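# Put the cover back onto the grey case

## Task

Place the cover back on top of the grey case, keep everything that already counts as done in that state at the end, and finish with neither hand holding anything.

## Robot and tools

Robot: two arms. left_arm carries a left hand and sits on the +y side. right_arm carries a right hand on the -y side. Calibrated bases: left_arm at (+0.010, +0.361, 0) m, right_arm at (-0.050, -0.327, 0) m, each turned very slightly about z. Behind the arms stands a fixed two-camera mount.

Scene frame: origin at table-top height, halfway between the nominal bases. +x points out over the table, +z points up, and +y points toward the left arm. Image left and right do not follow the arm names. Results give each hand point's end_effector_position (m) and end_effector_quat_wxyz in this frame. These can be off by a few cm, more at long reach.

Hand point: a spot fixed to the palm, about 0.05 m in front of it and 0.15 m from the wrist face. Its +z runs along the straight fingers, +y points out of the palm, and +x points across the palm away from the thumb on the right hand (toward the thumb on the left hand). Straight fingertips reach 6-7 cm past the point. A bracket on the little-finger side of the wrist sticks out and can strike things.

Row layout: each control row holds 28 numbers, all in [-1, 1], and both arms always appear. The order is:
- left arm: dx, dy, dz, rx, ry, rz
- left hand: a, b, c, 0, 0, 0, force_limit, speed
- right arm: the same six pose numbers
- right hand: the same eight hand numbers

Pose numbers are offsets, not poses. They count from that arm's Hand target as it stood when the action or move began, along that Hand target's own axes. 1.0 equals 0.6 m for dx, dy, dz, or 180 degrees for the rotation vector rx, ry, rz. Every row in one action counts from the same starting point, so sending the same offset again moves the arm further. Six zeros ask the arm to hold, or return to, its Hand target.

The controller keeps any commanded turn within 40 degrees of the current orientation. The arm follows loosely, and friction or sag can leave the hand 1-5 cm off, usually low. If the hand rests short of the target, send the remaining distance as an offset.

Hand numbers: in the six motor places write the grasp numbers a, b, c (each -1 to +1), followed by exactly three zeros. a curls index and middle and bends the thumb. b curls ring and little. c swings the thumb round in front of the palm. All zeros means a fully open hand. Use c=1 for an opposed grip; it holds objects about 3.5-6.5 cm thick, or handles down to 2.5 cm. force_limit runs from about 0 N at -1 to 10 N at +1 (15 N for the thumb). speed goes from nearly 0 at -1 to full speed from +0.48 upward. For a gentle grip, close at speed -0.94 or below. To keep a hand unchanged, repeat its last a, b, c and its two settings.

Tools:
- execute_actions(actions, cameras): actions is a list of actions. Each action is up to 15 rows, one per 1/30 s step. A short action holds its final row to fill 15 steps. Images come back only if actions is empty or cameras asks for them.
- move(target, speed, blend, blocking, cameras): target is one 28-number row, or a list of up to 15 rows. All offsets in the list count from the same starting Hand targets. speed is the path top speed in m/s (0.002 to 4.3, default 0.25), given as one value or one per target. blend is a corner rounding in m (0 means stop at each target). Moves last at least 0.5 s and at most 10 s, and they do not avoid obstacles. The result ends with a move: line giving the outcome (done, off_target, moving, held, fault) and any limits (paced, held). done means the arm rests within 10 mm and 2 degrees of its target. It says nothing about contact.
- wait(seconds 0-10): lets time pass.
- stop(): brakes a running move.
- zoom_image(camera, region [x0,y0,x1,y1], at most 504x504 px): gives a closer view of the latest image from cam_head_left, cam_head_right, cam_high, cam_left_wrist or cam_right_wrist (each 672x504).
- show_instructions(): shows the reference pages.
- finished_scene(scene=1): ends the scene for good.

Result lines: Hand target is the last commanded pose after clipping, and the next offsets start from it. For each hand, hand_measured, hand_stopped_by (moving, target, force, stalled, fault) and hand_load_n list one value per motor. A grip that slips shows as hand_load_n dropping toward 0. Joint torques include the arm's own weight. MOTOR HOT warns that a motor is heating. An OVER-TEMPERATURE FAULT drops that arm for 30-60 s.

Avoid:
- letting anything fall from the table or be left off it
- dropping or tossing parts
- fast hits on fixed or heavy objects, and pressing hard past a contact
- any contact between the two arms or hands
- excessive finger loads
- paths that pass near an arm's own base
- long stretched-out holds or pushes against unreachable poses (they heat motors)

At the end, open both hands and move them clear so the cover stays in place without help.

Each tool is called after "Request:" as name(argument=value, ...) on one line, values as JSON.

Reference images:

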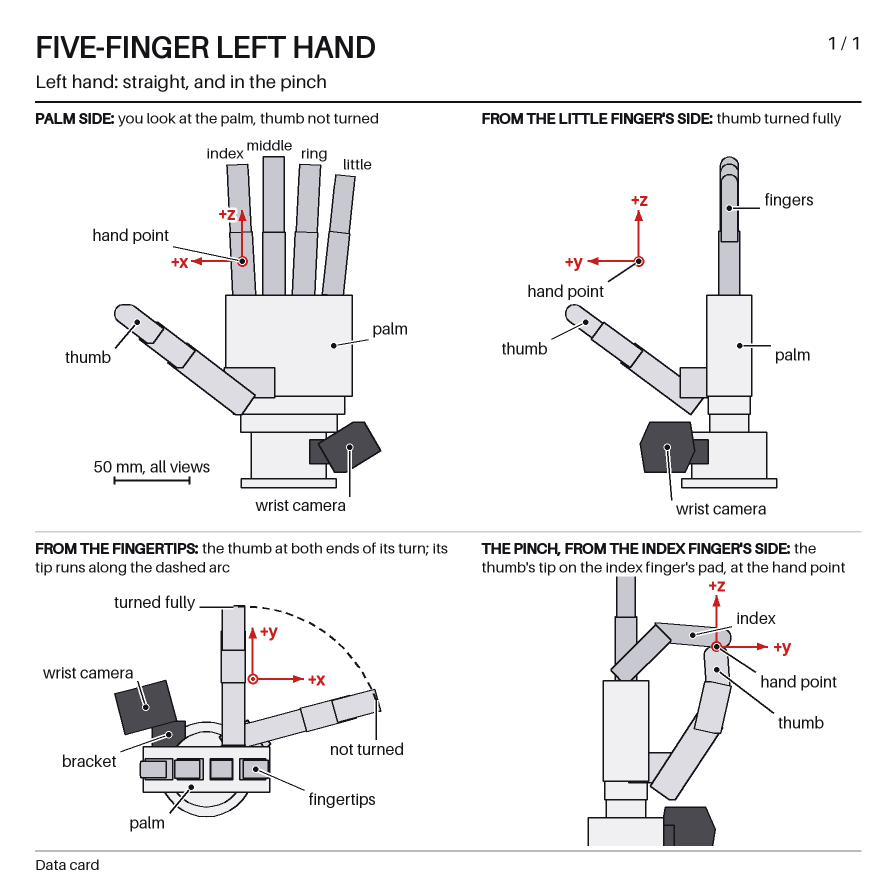

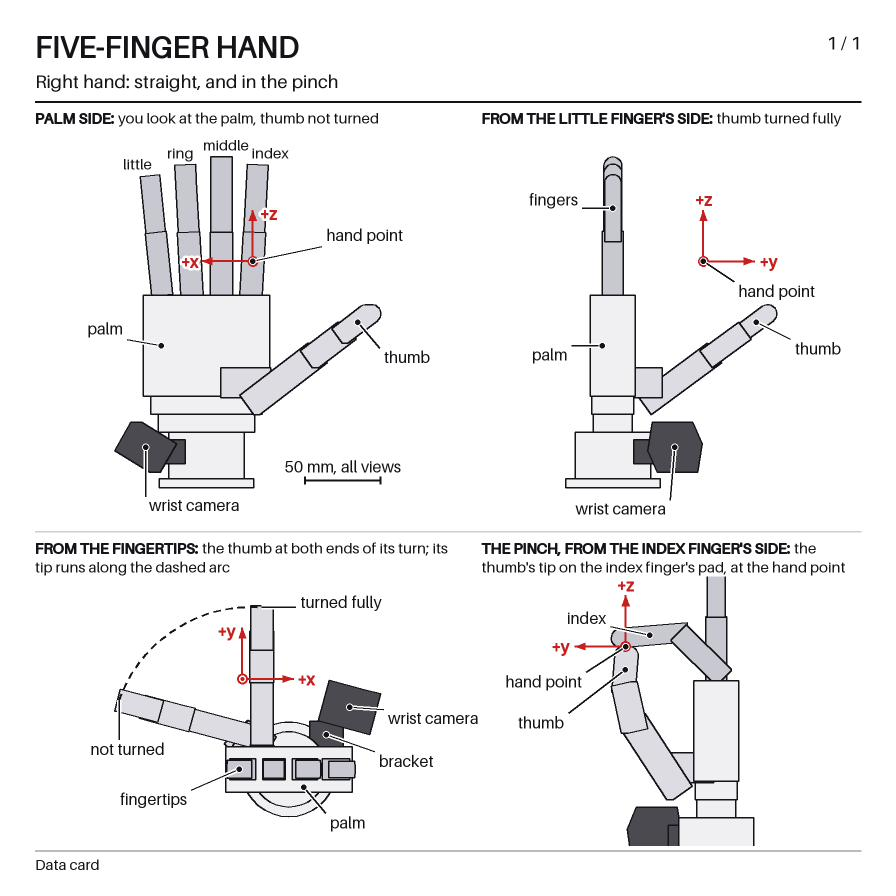

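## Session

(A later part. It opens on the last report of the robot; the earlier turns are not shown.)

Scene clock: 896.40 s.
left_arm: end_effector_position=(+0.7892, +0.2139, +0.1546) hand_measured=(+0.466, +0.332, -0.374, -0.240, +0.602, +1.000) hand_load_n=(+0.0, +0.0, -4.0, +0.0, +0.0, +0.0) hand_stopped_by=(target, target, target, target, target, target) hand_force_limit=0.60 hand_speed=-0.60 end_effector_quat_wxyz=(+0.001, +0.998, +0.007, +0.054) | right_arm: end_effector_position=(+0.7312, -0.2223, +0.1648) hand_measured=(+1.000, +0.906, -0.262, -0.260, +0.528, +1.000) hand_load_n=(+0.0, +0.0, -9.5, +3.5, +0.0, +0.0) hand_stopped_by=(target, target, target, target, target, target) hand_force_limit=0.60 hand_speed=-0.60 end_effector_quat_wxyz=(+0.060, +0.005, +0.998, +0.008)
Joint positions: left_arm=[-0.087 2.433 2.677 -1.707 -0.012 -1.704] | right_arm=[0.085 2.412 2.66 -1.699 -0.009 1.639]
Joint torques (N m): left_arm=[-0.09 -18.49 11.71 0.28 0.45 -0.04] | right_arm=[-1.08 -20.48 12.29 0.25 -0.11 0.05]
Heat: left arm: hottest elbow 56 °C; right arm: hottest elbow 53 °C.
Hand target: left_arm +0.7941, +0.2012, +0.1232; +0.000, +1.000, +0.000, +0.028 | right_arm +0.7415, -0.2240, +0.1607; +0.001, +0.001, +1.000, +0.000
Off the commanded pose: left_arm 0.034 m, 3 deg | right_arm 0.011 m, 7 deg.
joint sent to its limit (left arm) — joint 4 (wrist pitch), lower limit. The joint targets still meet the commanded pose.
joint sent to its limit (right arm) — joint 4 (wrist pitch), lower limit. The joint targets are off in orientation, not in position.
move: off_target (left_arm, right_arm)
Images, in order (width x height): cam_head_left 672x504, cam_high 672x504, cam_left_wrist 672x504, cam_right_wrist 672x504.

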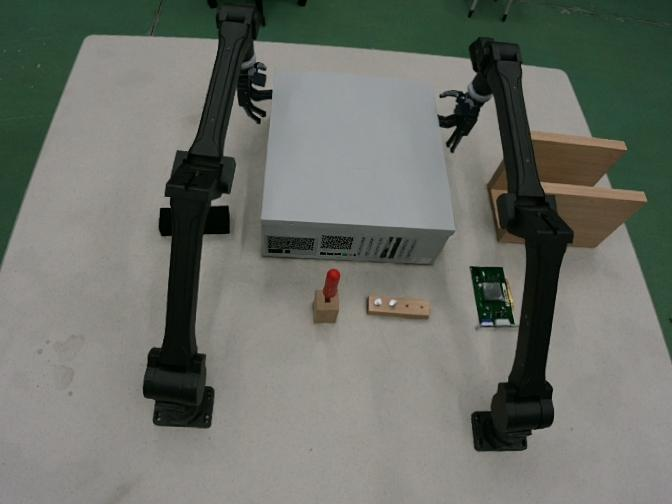

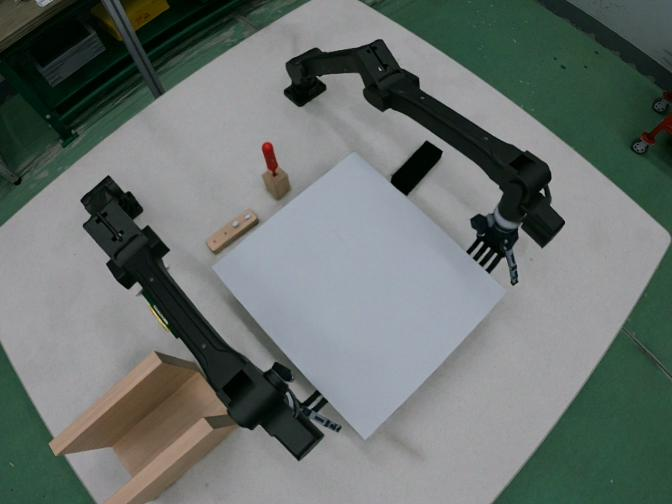

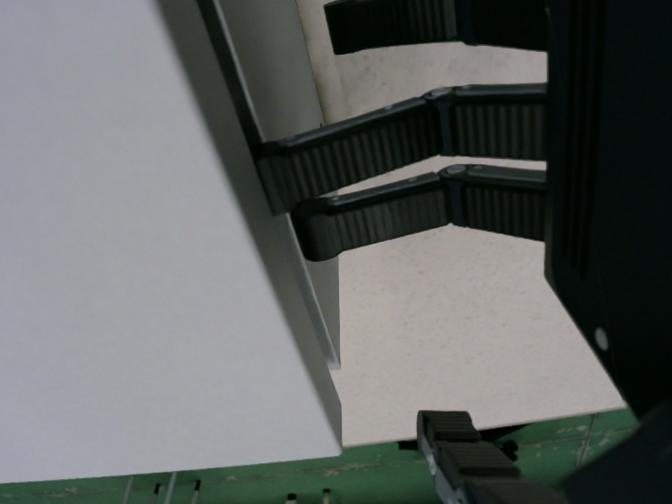

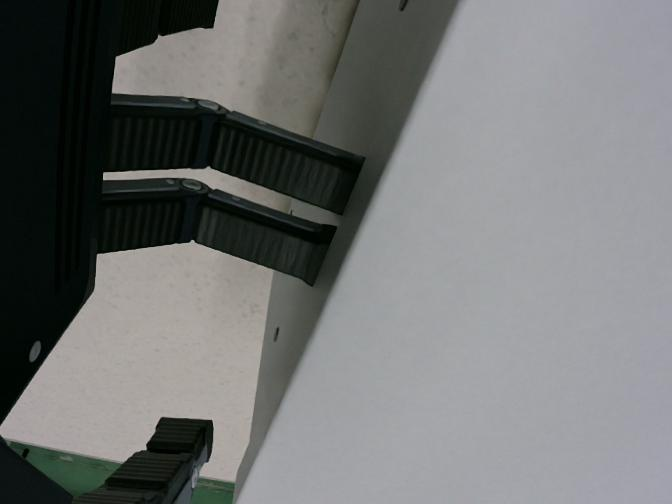

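Request:
zoom_image(camera="cam_left_wrist", region=[240, 340, 360, 490])

Request:
zoom_image(camera="cam_right_wrist", region=[200, 300, 400, 500])

Scaled by 3.360 from the camera's 672x504 image, which has a finer 960x720 frame.

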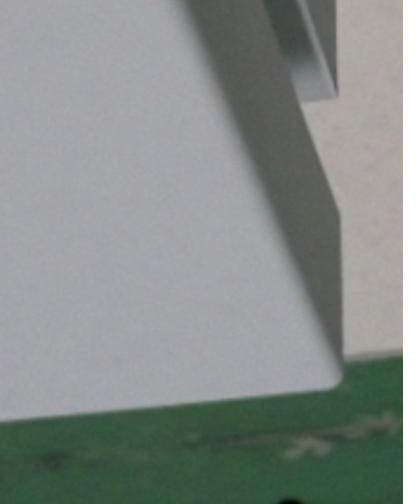

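Scaled by 2.520 from the camera's 672x504 image, which has a finer 960x720 frame.

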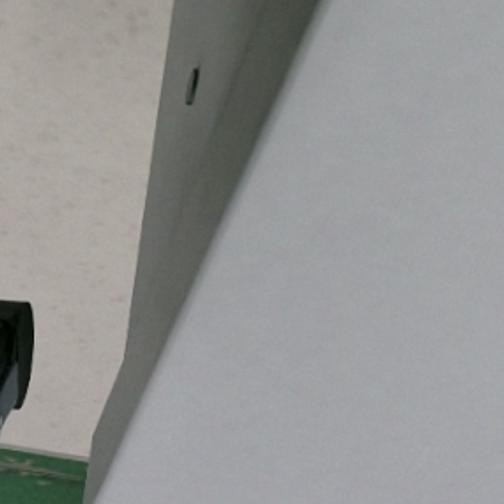

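Request:
move(target=[0,0,-0.055,0,0,0,0.65,0.3,0,0,0,0,0.6,-0.6,0,0,-0.01,0,0,0,0.63,0,0,0,0,0,0.6,-0.6], speed=0.06)

Request:
move(target=[0,-0.07,0,0,0,0,0.65,0.3,0,0,0,0,0.6,-0.6,0,0,0,0,0,0,0.63,0,0,0,0,0,0.6,-0.6], speed=0.03, cameras=["cam_left_wrist", "cam_right_wrist", "cam_high", "cam_head_left"])

Scene clock: 898.90 s.
left_arm: end_effector_position=(+0.7892, +0.2139, +0.1549) hand_measured=(+0.466, +0.332, -0.374, -0.240, +0.602, +1.000) hand_load_n=(+0.0, +0.0, -3.5, +0.5, +0.0, +0.0) hand_stopped_by=(target, target, target, target, target, target) hand_force_limit=0.60 hand_speed=-0.60 end_effector_quat_wxyz=(+0.001, +0.998, +0.007, +0.055) | right_arm: end_effector_position=(+0.7312, -0.2223, +0.1648) hand_measured=(+1.000, +0.906, -0.262, -0.260, +0.528, +1.000) hand_load_n=(+0.0, +0.0, -9.0, +4.0, +0.0, +0.0) hand_stopped_by=(target, target, target, target, target, target) hand_force_limit=0.60 hand_speed=-0.60 end_effector_quat_wxyz=(+0.060, +0.005, +0.998, +0.008)
Joint positions: left_arm=[-0.087 2.433 2.677 -1.707 -0.012 -1.704] | right_arm=[0.085 2.412 2.66 -1.699 -0.009 1.639]
Joint torques (N m): left_arm=[-1.85 -21.01 11.49 0.39 0.46 -0.09] | right_arm=[-1.08 -20.95 12.38 0.25 -0.12 0.06]
Heat: left arm: hottest elbow 56 °C; right arm: hottest elbow 52 °C.
Hand target: left_arm +0.7922, +0.2012, +0.1560; +0.000, +1.000, +0.000, +0.028 | right_arm +0.7414, -0.2240, +0.1667; +0.001, +0.001, +1.000, +0.000
Off the commanded pose: left_arm 0.013 m, 3 deg | right_arm 0.011 m, 7 deg.
joint sent to its limit (left arm) — joint 4 (wrist pitch), lower limit. The joint targets are off in orientation, not in position.
joint sent to its limit (right arm) — joint 4 (wrist pitch), lower limit. The joint targets are off in orientation, not in position.
move: off_target (left_arm, right_arm)

Scene clock: 900.80 s.
left_arm: end_effector_position=(+0.7916, +0.2394, +0.1555) hand_measured=(+0.466, +0.332, -0.374, -0.240, +0.602, +1.000) hand_load_n=(+0.0, +0.0, +0.0, +0.0, +0.0, +0.0) hand_stopped_by=(target, target, target, target, target, target) hand_force_limit=0.60 hand_speed=-0.60 end_effector_quat_wxyz=(+0.005, +0.998, +0.006, +0.054) | right_arm: end_effector_position=(+0.7312, -0.2223, +0.1648) hand_measured=(+1.000, +0.906, -0.262, -0.260, +0.528, +1.000) hand_load_n=(+0.0, +0.0, -9.5, +4.0, -0.5, +0.0) hand_stopped_by=(target, target, target, target, target, target) hand_force_limit=0.60 hand_speed=-0.60 end_effector_quat_wxyz=(+0.060, +0.005, +0.998, +0.008)
Joint positions: left_arm=[-0.05 2.432 2.677 -1.707 -0.001 -1.665] | right_arm=[0.085 2.412 2.66 -1.699 -0.009 1.639]
Joint torques (N m): left_arm=[-0.26 -21.07 9.48 0.57 0.2 0.1] | right_arm=[-1.14 -20.95 12.4 0.25 -0.12 0.06]
Heat: left arm: hottest elbow 56 °C; right arm: hottest elbow 52 °C.
Hand target: left_arm +0.7921, +0.2430, +0.1561; +0.000, +1.000, +0.000, +0.028 | right_arm +0.7414, -0.2240, +0.1667; +0.001, +0.001, +1.000, +0.000
Off the commanded pose: left_arm 0.004 m, 3 deg | right_arm 0.011 m, 7 deg.
joint sent to its limit (left arm) — joint 4 (wrist pitch), lower limit. The joint targets are off in orientation, not in position.
joint sent to its limit (right arm) — joint 4 (wrist pitch), lower limit. The joint targets are off in orientation, not in position.
move: off_target (left_arm, right_arm)
Images, in order (width x height): cam_head_left 672x504, cam_high 672x504, cam_left_wrist 672x504, cam_right_wrist 672x504.

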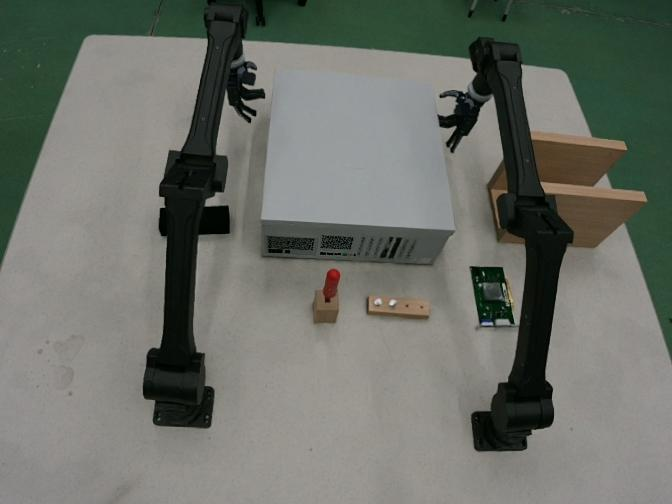

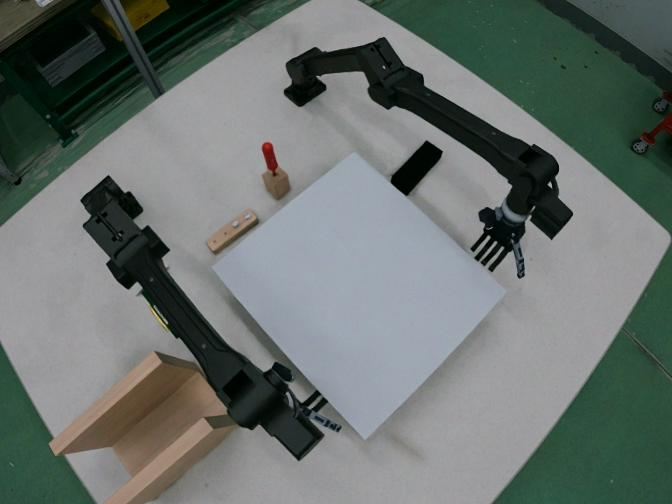

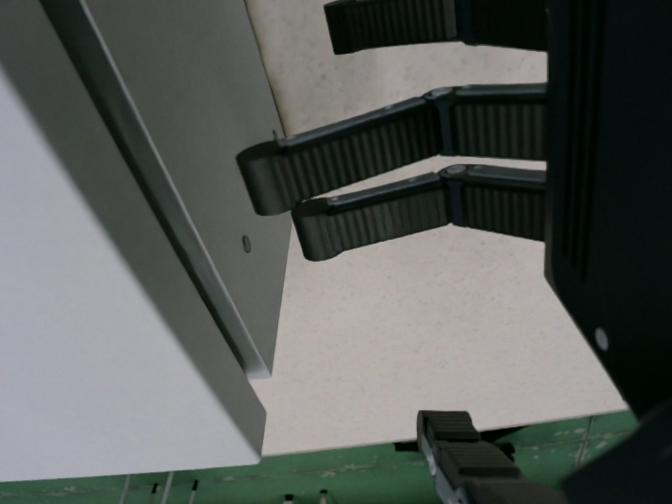

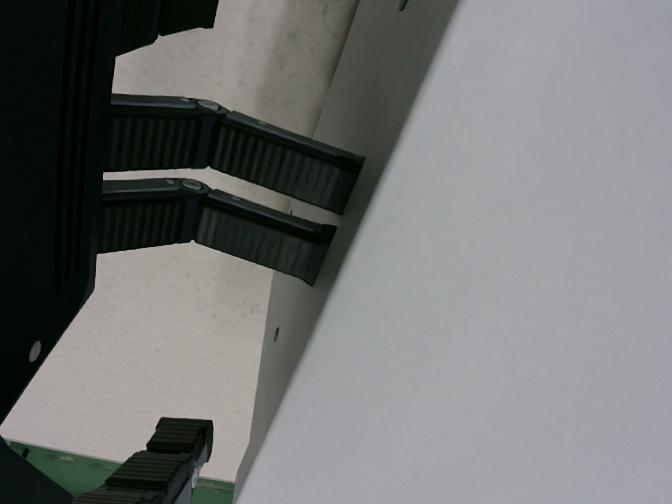

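Request:
zoom_image(camera="cam_left_wrist", region=[180, 320, 320, 490])

Request:
zoom_image(camera="cam_left_wrist", region=[0, 0, 240, 360])

Request:
zoom_image(camera="cam_head_left", region=[250, 205, 300, 245])

Request:
zoom_image(camera="cam_head_left", region=[410, 205, 460, 245])

Request:
zoom_image(camera="cam_head_left", region=[240, 50, 460, 270])

Scaled by 2.965 from the camera's 672x504 image, which has a finer 960x720 frame.

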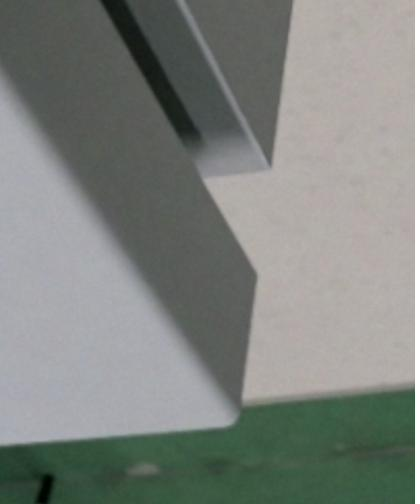

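Scaled by 1.400 from the camera's 672x504 image, which has a finer 960x720 frame.

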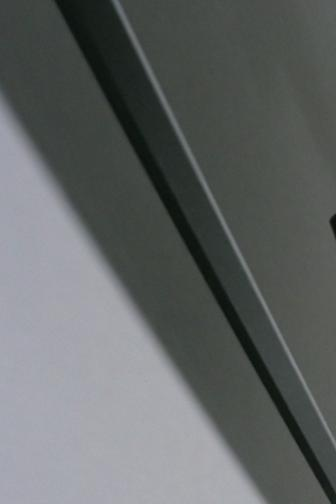

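Scaled by 10.080 from the camera's 672x504 image, which has a finer 960x720 frame.

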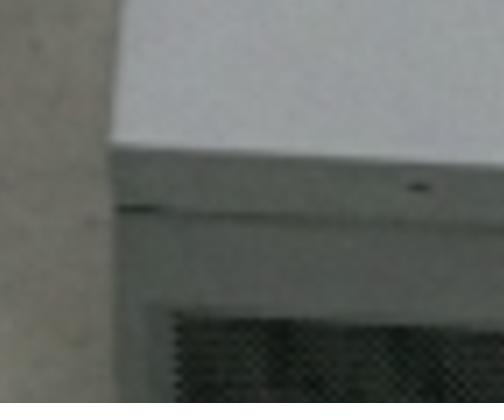

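Scaled by 10.080 from the camera's 672x504 image, which has a finer 960x720 frame.

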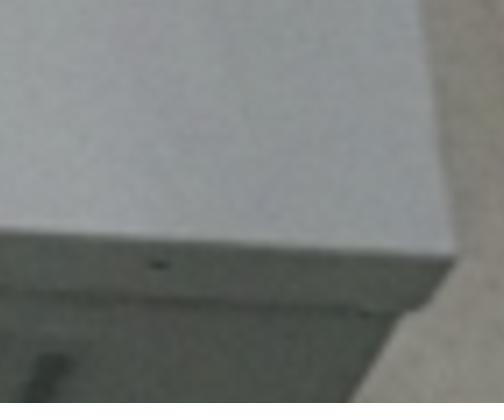

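Scaled by 2.291 from the camera's 672x504 image, which has a finer 960x720 frame.

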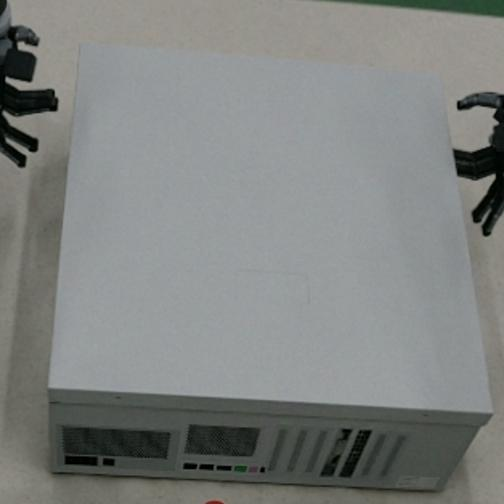

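Request:
move(target=[0,0,0,0,0,0,0.65,0.3,0,0,0,0,0.6,-0.6,0,-0.07,0,0,0,0,0.63,0,0,0,0,0,0.6,-0.6], speed=0.04, cameras=["cam_left_wrist", "cam_right_wrist", "cam_high", "cam_head_left"])

Request:
zoom_image(camera="cam_head_left", region=[250, 205, 300, 245])

Request:
zoom_image(camera="cam_head_left", region=[410, 205, 460, 245])

Request:
zoom_image(camera="cam_left_wrist", region=[180, 320, 320, 490])

Request:
zoom_image(camera="cam_right_wrist", region=[200, 100, 500, 500])

Scene clock: 907.83 s.
left_arm: end_effector_position=(+0.7915, +0.2393, +0.1555) hand_measured=(+0.466, +0.332, -0.374, -0.240, +0.602, +1.000) hand_load_n=(+0.0, +0.0, +0.0, -0.5, +0.0, +0.0) hand_stopped_by=(target, target, target, target, target, target) hand_force_limit=0.60 hand_speed=-0.60 end_effector_quat_wxyz=(+0.005, +0.998, +0.006, +0.054) | right_arm: end_effector_position=(+0.7348, -0.2678, +0.1536) hand_measured=(+1.000, +0.906, -0.260, -0.260, +0.528, +1.000) hand_load_n=(+0.0, +0.0, +0.0, +0.0, +0.0, +0.0) hand_stopped_by=(target, target, target, target, target, target) hand_force_limit=0.60 hand_speed=-0.60 end_effector_quat_wxyz=(+0.053, +0.020, +0.998, +0.008)
Joint positions: left_arm=[-0.05 2.432 2.677 -1.707 -0.001 -1.664] | right_arm=[0.025 2.426 2.66 -1.699 -0.014 1.609]
Joint torques (N m): left_arm=[-0.03 -21.3 9.55 0.27 0.3 0.13] | right_arm=[-0.56 -22.53 11.84 0.23 0.06 -0.17]
Heat: left arm: hottest elbow 55 °C; right arm: hottest elbow 51 °C.
Hand target: left_arm +0.7921, +0.2430, +0.1561; +0.000, +1.000, +0.000, +0.028 | right_arm +0.7414, -0.2658, +0.1666; +0.001, +0.000, +1.000, +0.000
Off the commanded pose: left_arm 0.004 m, 3 deg | right_arm 0.015 m, 6 deg.
joint sent to its limit (left arm) — joint 4 (wrist pitch), lower limit. The joint targets are off in orientation, not in position.
joint sent to its limit (right arm) — joint 4 (wrist pitch), lower limit. The joint targets are off in orientation, not in position.
move: off_target (left_arm, right_arm)
Images, in order (width x height): cam_head_left 672x504, cam_high 672x504, cam_left_wrist 672x504, cam_right_wrist 672x504.

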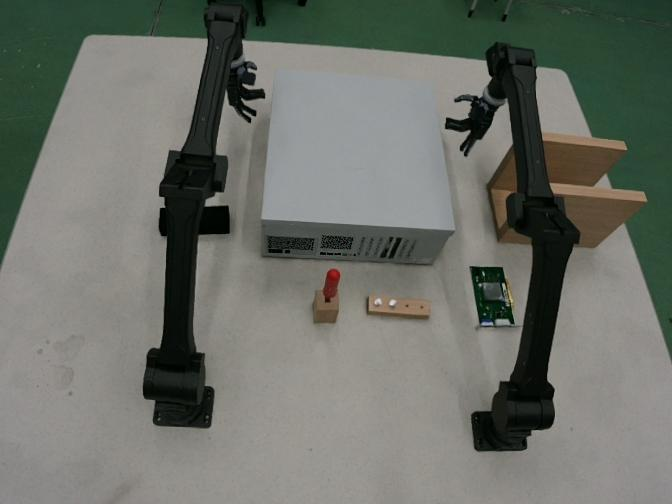

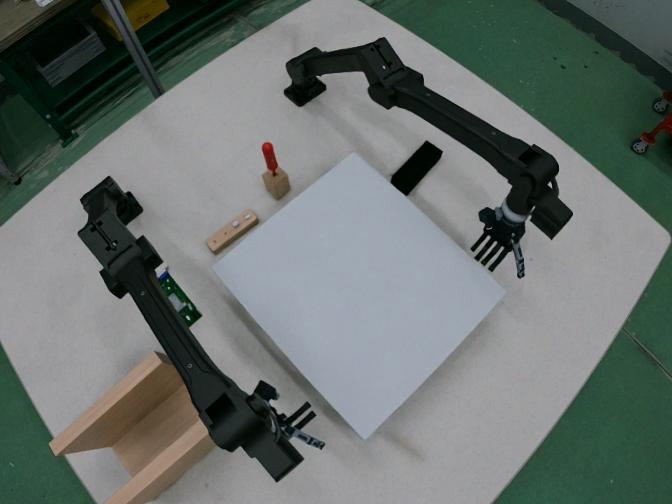

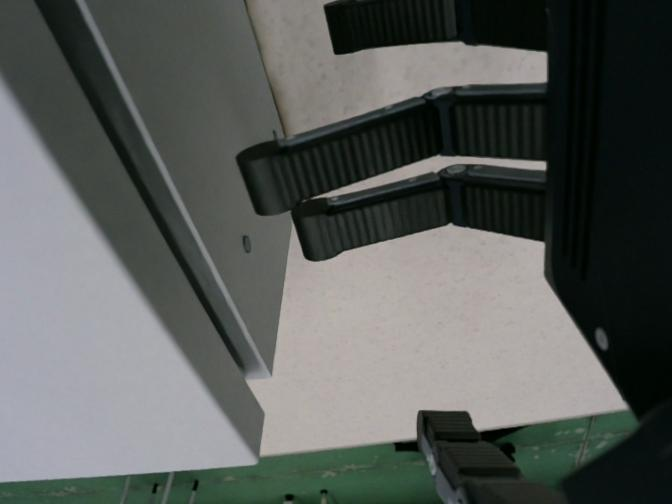

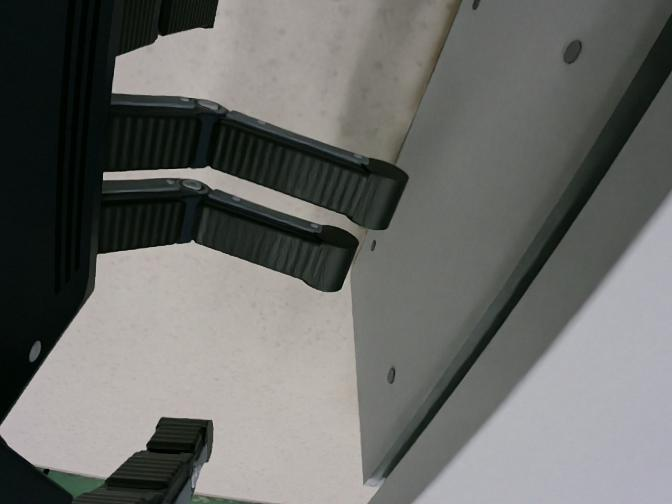

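Scaled by 10.080 from the camera's 672x504 image, which has a finer 960x720 frame.

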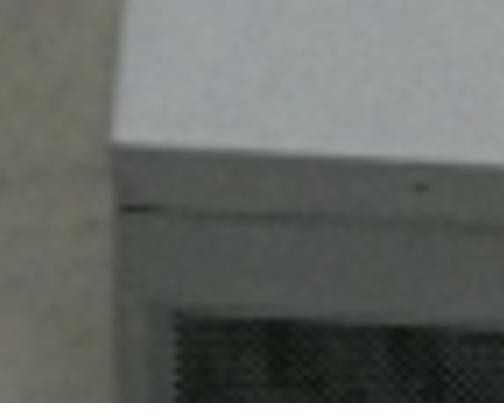

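Scaled by 10.080 from the camera's 672x504 image, which has a finer 960x720 frame.

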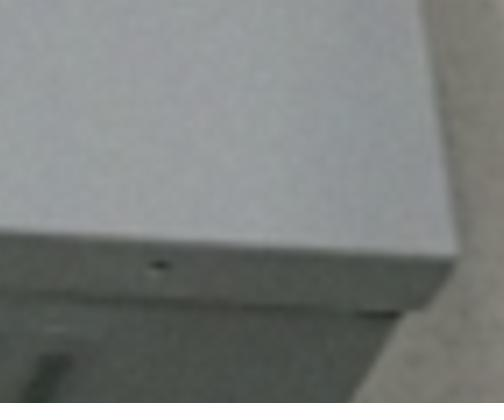

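Scaled by 2.965 from the camera's 672x504 image, which has a finer 960x720 frame.

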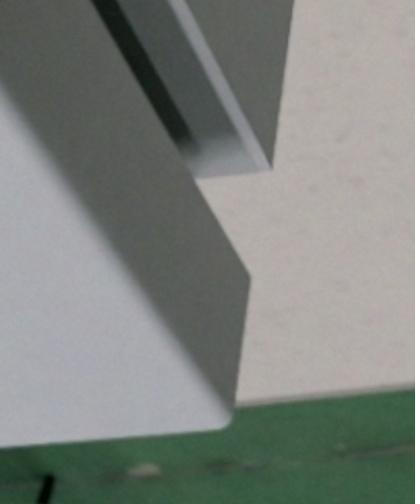

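Scaled by 1.260 from the camera's 672x504 image, which has a finer 960x720 frame.

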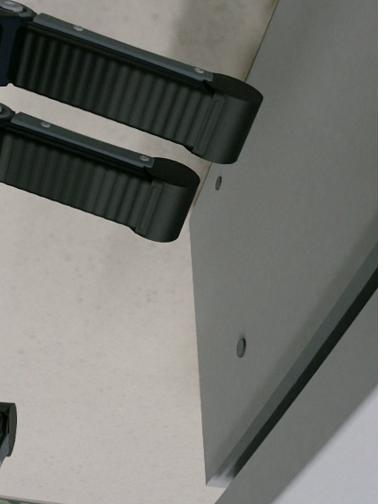

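Request:
move(target=[[-0.0645,-0.0167,-0.337,0,0,0,1.0,1.0,0,0,0,0,0.3,0.0,0,0,0,0,0,0,0.63,0,0,0,0,0,0.6,-0.6],[-0.114,0.05,-0.34,0,0,0.5,1.0,1.0,0,0,0,0,0.3,0.0,0,0,0,0,0,0,0.63,0,0,0,0,0,0.6,-0.6],[-0.117,0.167,-0.29,0,0,0.97,1.0,1.0,0,0,0,0,0.3,0.0,0,0,0,0,0,0,0.63,0,0,0,0,0,0.6,-0.6]], speed=0.3, blend=0.03, cameras=["cam_left_wrist", "cam_high"])

Scene clock: 917.60 s.
left_arm: end_effector_position=(+0.7098, +0.1495, +0.3249) hand_measured=(-0.900, -1.000, -1.000, -0.800, +0.550, +1.000) hand_load_n=(+0.0, +0.0, +0.0, +0.0, +0.0, +0.0) hand_stopped_by=(target, target, target, target, target, target) hand_force_limit=0.30 hand_speed=0.00 end_effector_quat_wxyz=(+0.248, -0.014, +0.966, -0.073) | right_arm: end_effector_position=(+0.7348, -0.2678, +0.1536) hand_measured=(+1.000, +0.906, -0.260, -0.260, +0.528, +1.000) hand_load_n=(+0.0, +0.0, +0.0, +0.0, +0.0, +0.0) hand_stopped_by=(target, target, target, target, target, target) hand_force_limit=0.60 hand_speed=-0.60 end_effector_quat_wxyz=(+0.053, +0.020, +0.998, +0.008)
Joint positions: left_arm=[-0.334 2.296 2.885 -1.639 -0.046 1.187] | right_arm=[0.025 2.426 2.66 -1.699 -0.014 1.608]
Joint torques (N m): left_arm=[-1.44 -18.08 12.25 0.65 0.01 0.15] | right_arm=[-0.79 -22.53 11.82 0.23 0.06 -0.17]
Heat: left arm: hottest elbow 54 °C; right arm: hottest elbow 51 °C.
Hand target: left_arm +0.7124, +0.1429, +0.3259; +0.028, -0.047, +0.998, -0.002 | right_arm +0.7414, -0.2658, +0.1666; +0.001, +0.000, +1.000, +0.000
Off the commanded pose: left_arm 0.007 m, 27 deg | right_arm 0.015 m, 6 deg.
elbow stopped short (left arm): the move would have taken joint 3 (elbow) straighter than the controller allows.
joint sent to its limit (right arm) — joint 4 (wrist pitch), lower limit. The joint targets are off in orientation, not in position.
move: off_target (left_arm, right_arm)
Images, in order (width x height): cam_high 672x504, cam_left_wrist 672x504.

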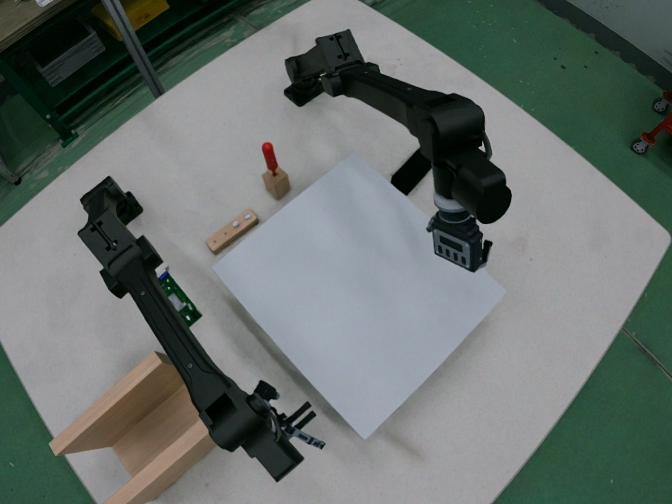

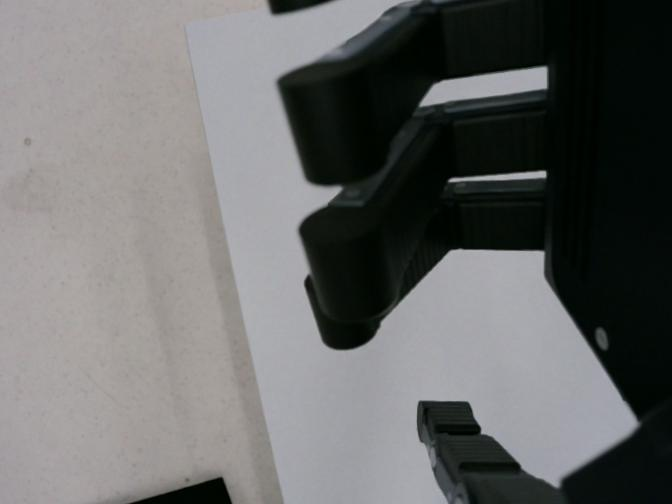

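Request:
zoom_image(camera="cam_left_wrist", region=[140, 0, 300, 120])

Request:
zoom_image(camera="cam_high", region=[440, 250, 520, 330])

Request:
zoom_image(camera="cam_high", region=[330, 370, 410, 450])

Scaled by 3.150 from the camera's 672x504 image, which has a finer 960x720 frame.

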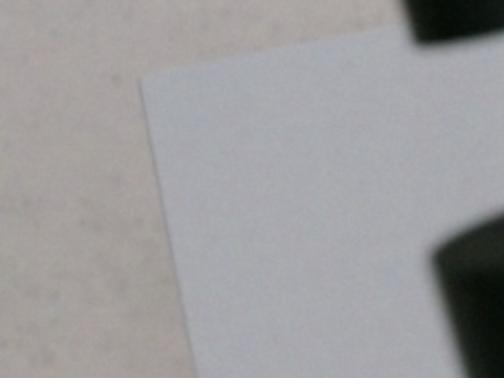

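Scaled by 6.300 from the camera's 672x504 image, which has a finer 960x720 frame.

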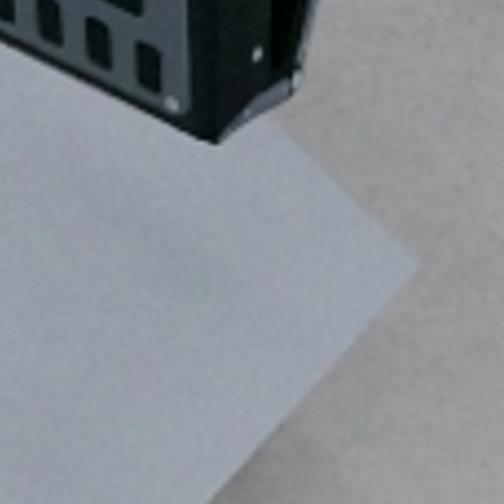

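Scaled by 6.300 from the camera's 672x504 image, which has a finer 960x720 frame.

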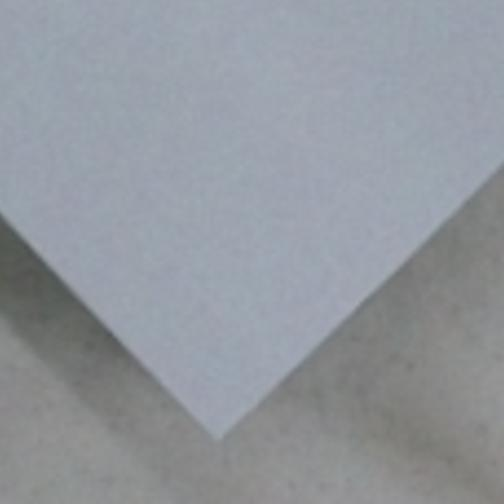

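Request:
zoom_image(camera="cam_high", region=[310, 110, 410, 210])

Request:
zoom_image(camera="cam_high", region=[170, 220, 270, 320])

Scaled by 5.040 from the camera's 672x504 image, which has a finer 960x720 frame.

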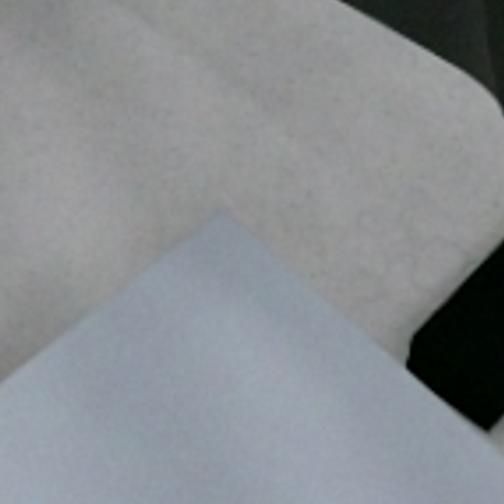

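Scaled by 5.040 from the camera's 672x504 image, which has a finer 960x720 frame.

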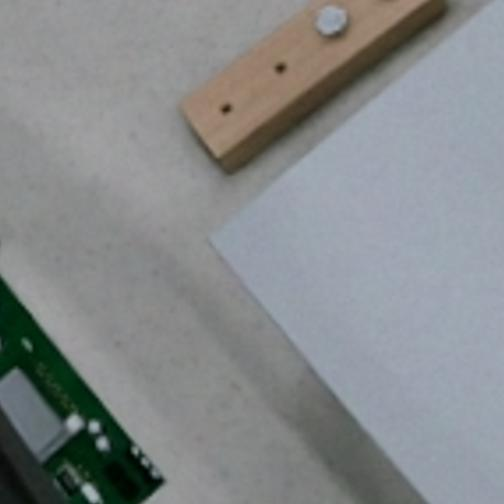

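Request:
move(target=[-0.0047,-0.0218,0.177,0,0,0,1.0,1.0,0,0,0,0,0.3,0.0,0,-0.05,0,0,0,0,0.63,0,0,0,0,0,0.6,-0.6], speed=0.2, cameras=["cam_left_wrist", "cam_high"])

Scene clock: 922.33 s.
left_arm: end_effector_position=(+0.7215, +0.1386, +0.2163) hand_measured=(-0.900, -1.000, -1.000, -0.800, +0.550, +1.000) hand_load_n=(+0.0, +0.0, +0.0, +0.0, +0.0, +0.0) hand_stopped_by=(target, target, target, target, target, target) hand_force_limit=0.30 hand_speed=0.00 end_effector_quat_wxyz=(+0.169, -0.018, +0.984, -0.047) | right_arm: end_effector_position=(+0.7339, -0.2881, +0.1534) hand_measured=(+1.000, +0.906, -0.260, -0.260, +0.528, +1.000) hand_load_n=(+0.0, +0.0, +0.0, +0.0, +0.0, +0.0) hand_stopped_by=(target, target, target, target, target, target) hand_force_limit=0.60 hand_speed=-0.60 end_effector_quat_wxyz=(+0.053, +0.015, +0.998, +0.006)
Joint positions: left_arm=[-0.339 2.447 2.889 -1.662 -0.042 1.17] | right_arm=[-0.003 2.426 2.66 -1.699 -0.014 1.57]
Joint torques (N m): left_arm=[-1.2 -20.31 12.25 0.47 0.15 -0.06] | right_arm=[-1.67 -22.53 11.96 0.21 0.02 -0.17]
Heat: left arm: hottest elbow 54 °C; right arm: hottest elbow 50 °C.
Hand target: left_arm +0.7223, +0.1302, +0.2203; +0.028, -0.047, +0.998, -0.002 | right_arm +0.7414, -0.2959, +0.1666; +0.001, +0.000, +1.000, +0.000
Off the commanded pose: left_arm 0.009 m, 17 deg | right_arm 0.017 m, 6 deg.
elbow stopped short (left arm): the move would have taken joint 3 (elbow) straighter than the controller allows.
joint sent to its limit (right arm) — joint 4 (wrist pitch), lower limit. The joint targets are off in orientation, not in position.
move: off_target (left_arm, right_arm)
Images, in order (width x height): cam_high 672x504, cam_left_wrist 672x504.

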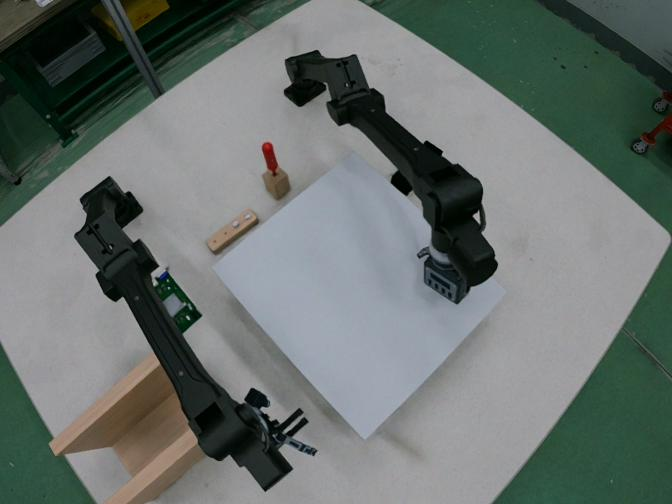

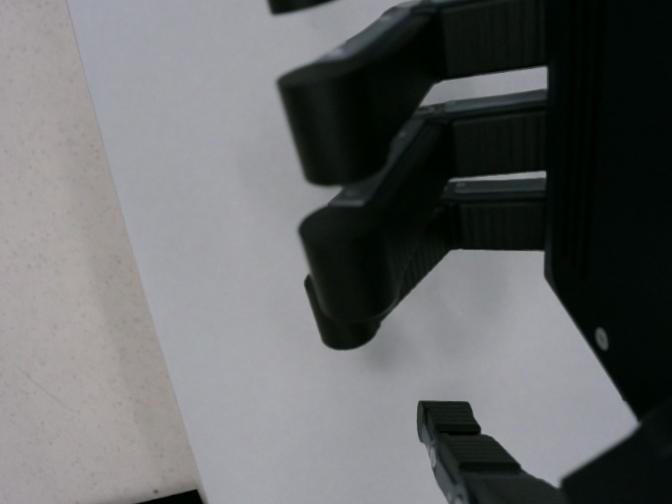

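Request:
move(target=[0,0,0.05,0,0,0,1.0,1.0,0,0,0,0,0.3,0.0,0,0,0,0,0,0,0.63,0,0,0,0,0,0.6,-0.6], speed=0.06, cameras=["cam_left_wrist", "cam_head_left"])

Request:
zoom_image(camera="cam_head_left", region=[210, 30, 310, 130])

Scene clock: 926.23 s.
left_arm: end_effector_position=(+0.7224, +0.1369, +0.1924) hand_measured=(-0.900, -1.000, -1.000, -0.800, +0.550, +1.000) hand_load_n=(+0.0, +0.0, +0.0, +0.0, +0.0, +0.0) hand_stopped_by=(target, target, target, target, target, target) hand_force_limit=0.30 hand_speed=0.00 end_effector_quat_wxyz=(+0.152, -0.022, +0.987, -0.043) | right_arm: end_effector_position=(+0.7338, -0.2881, +0.1534) hand_measured=(+1.000, +0.906, -0.260, -0.260, +0.528, +1.000) hand_load_n=(+0.0, +0.0, +0.0, +0.0, +0.0, +0.0) hand_stopped_by=(target, target, target, target, target, target) hand_force_limit=0.60 hand_speed=-0.60 end_effector_quat_wxyz=(+0.053, +0.014, +0.998, +0.006)
Joint positions: left_arm=[-0.339 2.479 2.889 -1.665 -0.038 1.161] | right_arm=[-0.003 2.426 2.66 -1.699 -0.014 1.57]
Joint torques (N m): left_arm=[-0.62 -19.96 12.72 0.42 0.2 -0.1] | right_arm=[-1.67 -22.53 11.97 0.23 0.03 -0.16]
Heat: left arm: hottest elbow 55 °C; right arm: hottest elbow 50 °C.
Hand target: left_arm +0.7241, +0.1301, +0.1903; +0.028, -0.047, +0.998, -0.002 | right_arm +0.7414, -0.2958, +0.1666; +0.001, +0.000, +1.000, +0.000
Off the commanded pose: left_arm 0.007 m, 15 deg | right_arm 0.017 m, 6 deg.
elbow stopped short (left arm): the move would have taken joint 3 (elbow) straighter than the controller allows.
joint sent to its limit (right arm) — joint 4 (wrist pitch), lower limit. The joint targets are off in orientation, not in position.
move: off_target (left_arm, right_arm)
Images, in order (width x height): cam_head_left 672x504, cam_left_wrist 672x504.

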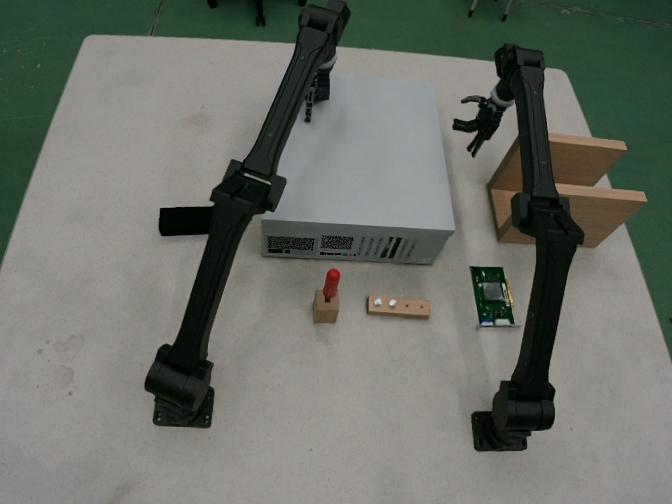

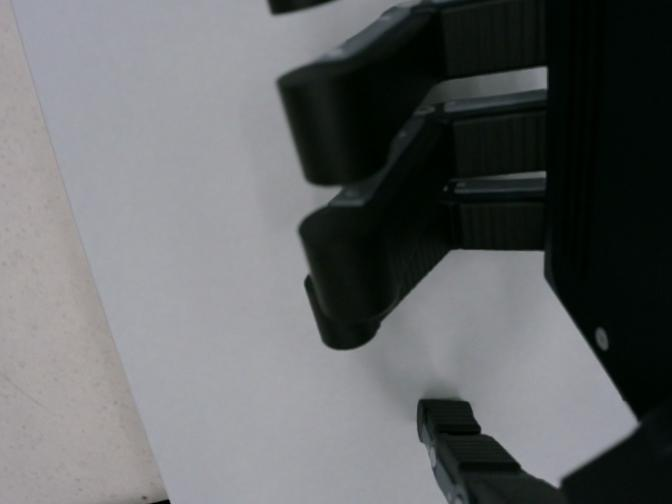

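Scaled by 5.040 from the camera's 672x504 image, which has a finer 960x720 frame.

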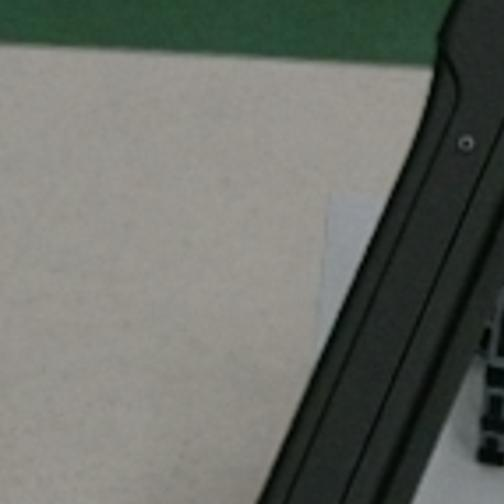

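Request:
move(target=[0,0,0.05,0,0,0,1.0,1.0,0,0,0,0,0.3,0.0,0,0,0,0,0,0,0.63,0,0,0,0,0,0.6,-0.6], speed=0.04, cameras=["cam_left_wrist", "cam_head_left"])

Request:
zoom_image(camera="cam_head_left", region=[210, 30, 310, 130])

Scene clock: 930.20 s.
left_arm: end_effector_position=(+0.7224, +0.1364, +0.1900) hand_measured=(-0.900, -1.000, -1.000, -0.800, +0.550, +1.000) hand_load_n=(+0.0, +0.0, +0.0, +0.0, +2.0, -0.5) hand_stopped_by=(target, target, target, target, target, target) hand_force_limit=0.30 hand_speed=0.00 end_effector_quat_wxyz=(+0.150, -0.023, +0.987, -0.043) | right_arm: end_effector_position=(+0.7338, -0.2881, +0.1534) hand_measured=(+1.000, +0.906, -0.260, -0.260, +0.528, +1.000) hand_load_n=(+0.0, +0.0, +0.0, +0.0, +0.0, +0.0) hand_stopped_by=(target, target, target, target, target, target) hand_force_limit=0.60 hand_speed=-0.60 end_effector_quat_wxyz=(+0.053, +0.014, +0.998, +0.006)
Joint positions: left_arm=[-0.339 2.489 2.902 -1.672 -0.036 1.158] | right_arm=[-0.003 2.426 2.66 -1.699 -0.014 1.57]
Joint torques (N m): left_arm=[-1.14 -17.08 11.19 0.28 0.23 -0.1] | right_arm=[-1.67 -22.53 11.95 0.23 0.03 -0.17]
Heat: left arm: hottest elbow 55 °C; right arm: hottest elbow 50 °C.
Hand target: left_arm +0.7257, +0.1302, +0.1602; +0.028, -0.047, +0.999, -0.002 | right_arm +0.7414, -0.2958, +0.1666; +0.001, +0.000, +1.000, +0.000
Off the commanded pose: left_arm 0.031 m, 15 deg | right_arm 0.017 m, 6 deg.
elbow stopped short (left arm): the move would have taken joint 3 (elbow) straighter than the controller allows.
joint sent to its limit (right arm) — joint 4 (wrist pitch), lower limit. The joint targets are off in orientation, not in position.
move: off_target (left_arm, right_arm)
Images, in order (width x height): cam_head_left 672x504, cam_left_wrist 672x504.

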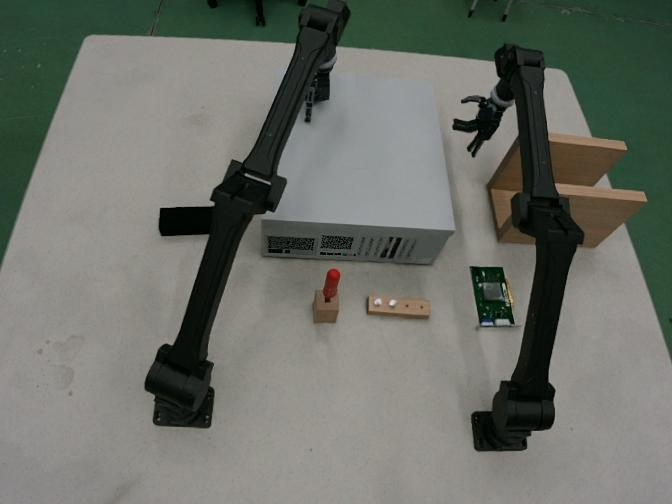

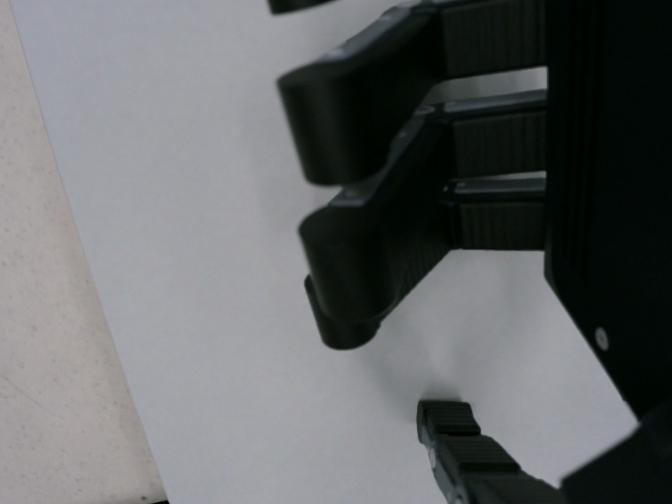

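Scaled by 5.040 from the camera's 672x504 image, which has a finer 960x720 frame.

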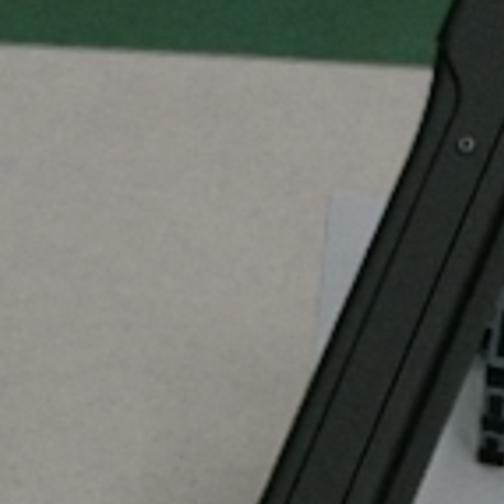

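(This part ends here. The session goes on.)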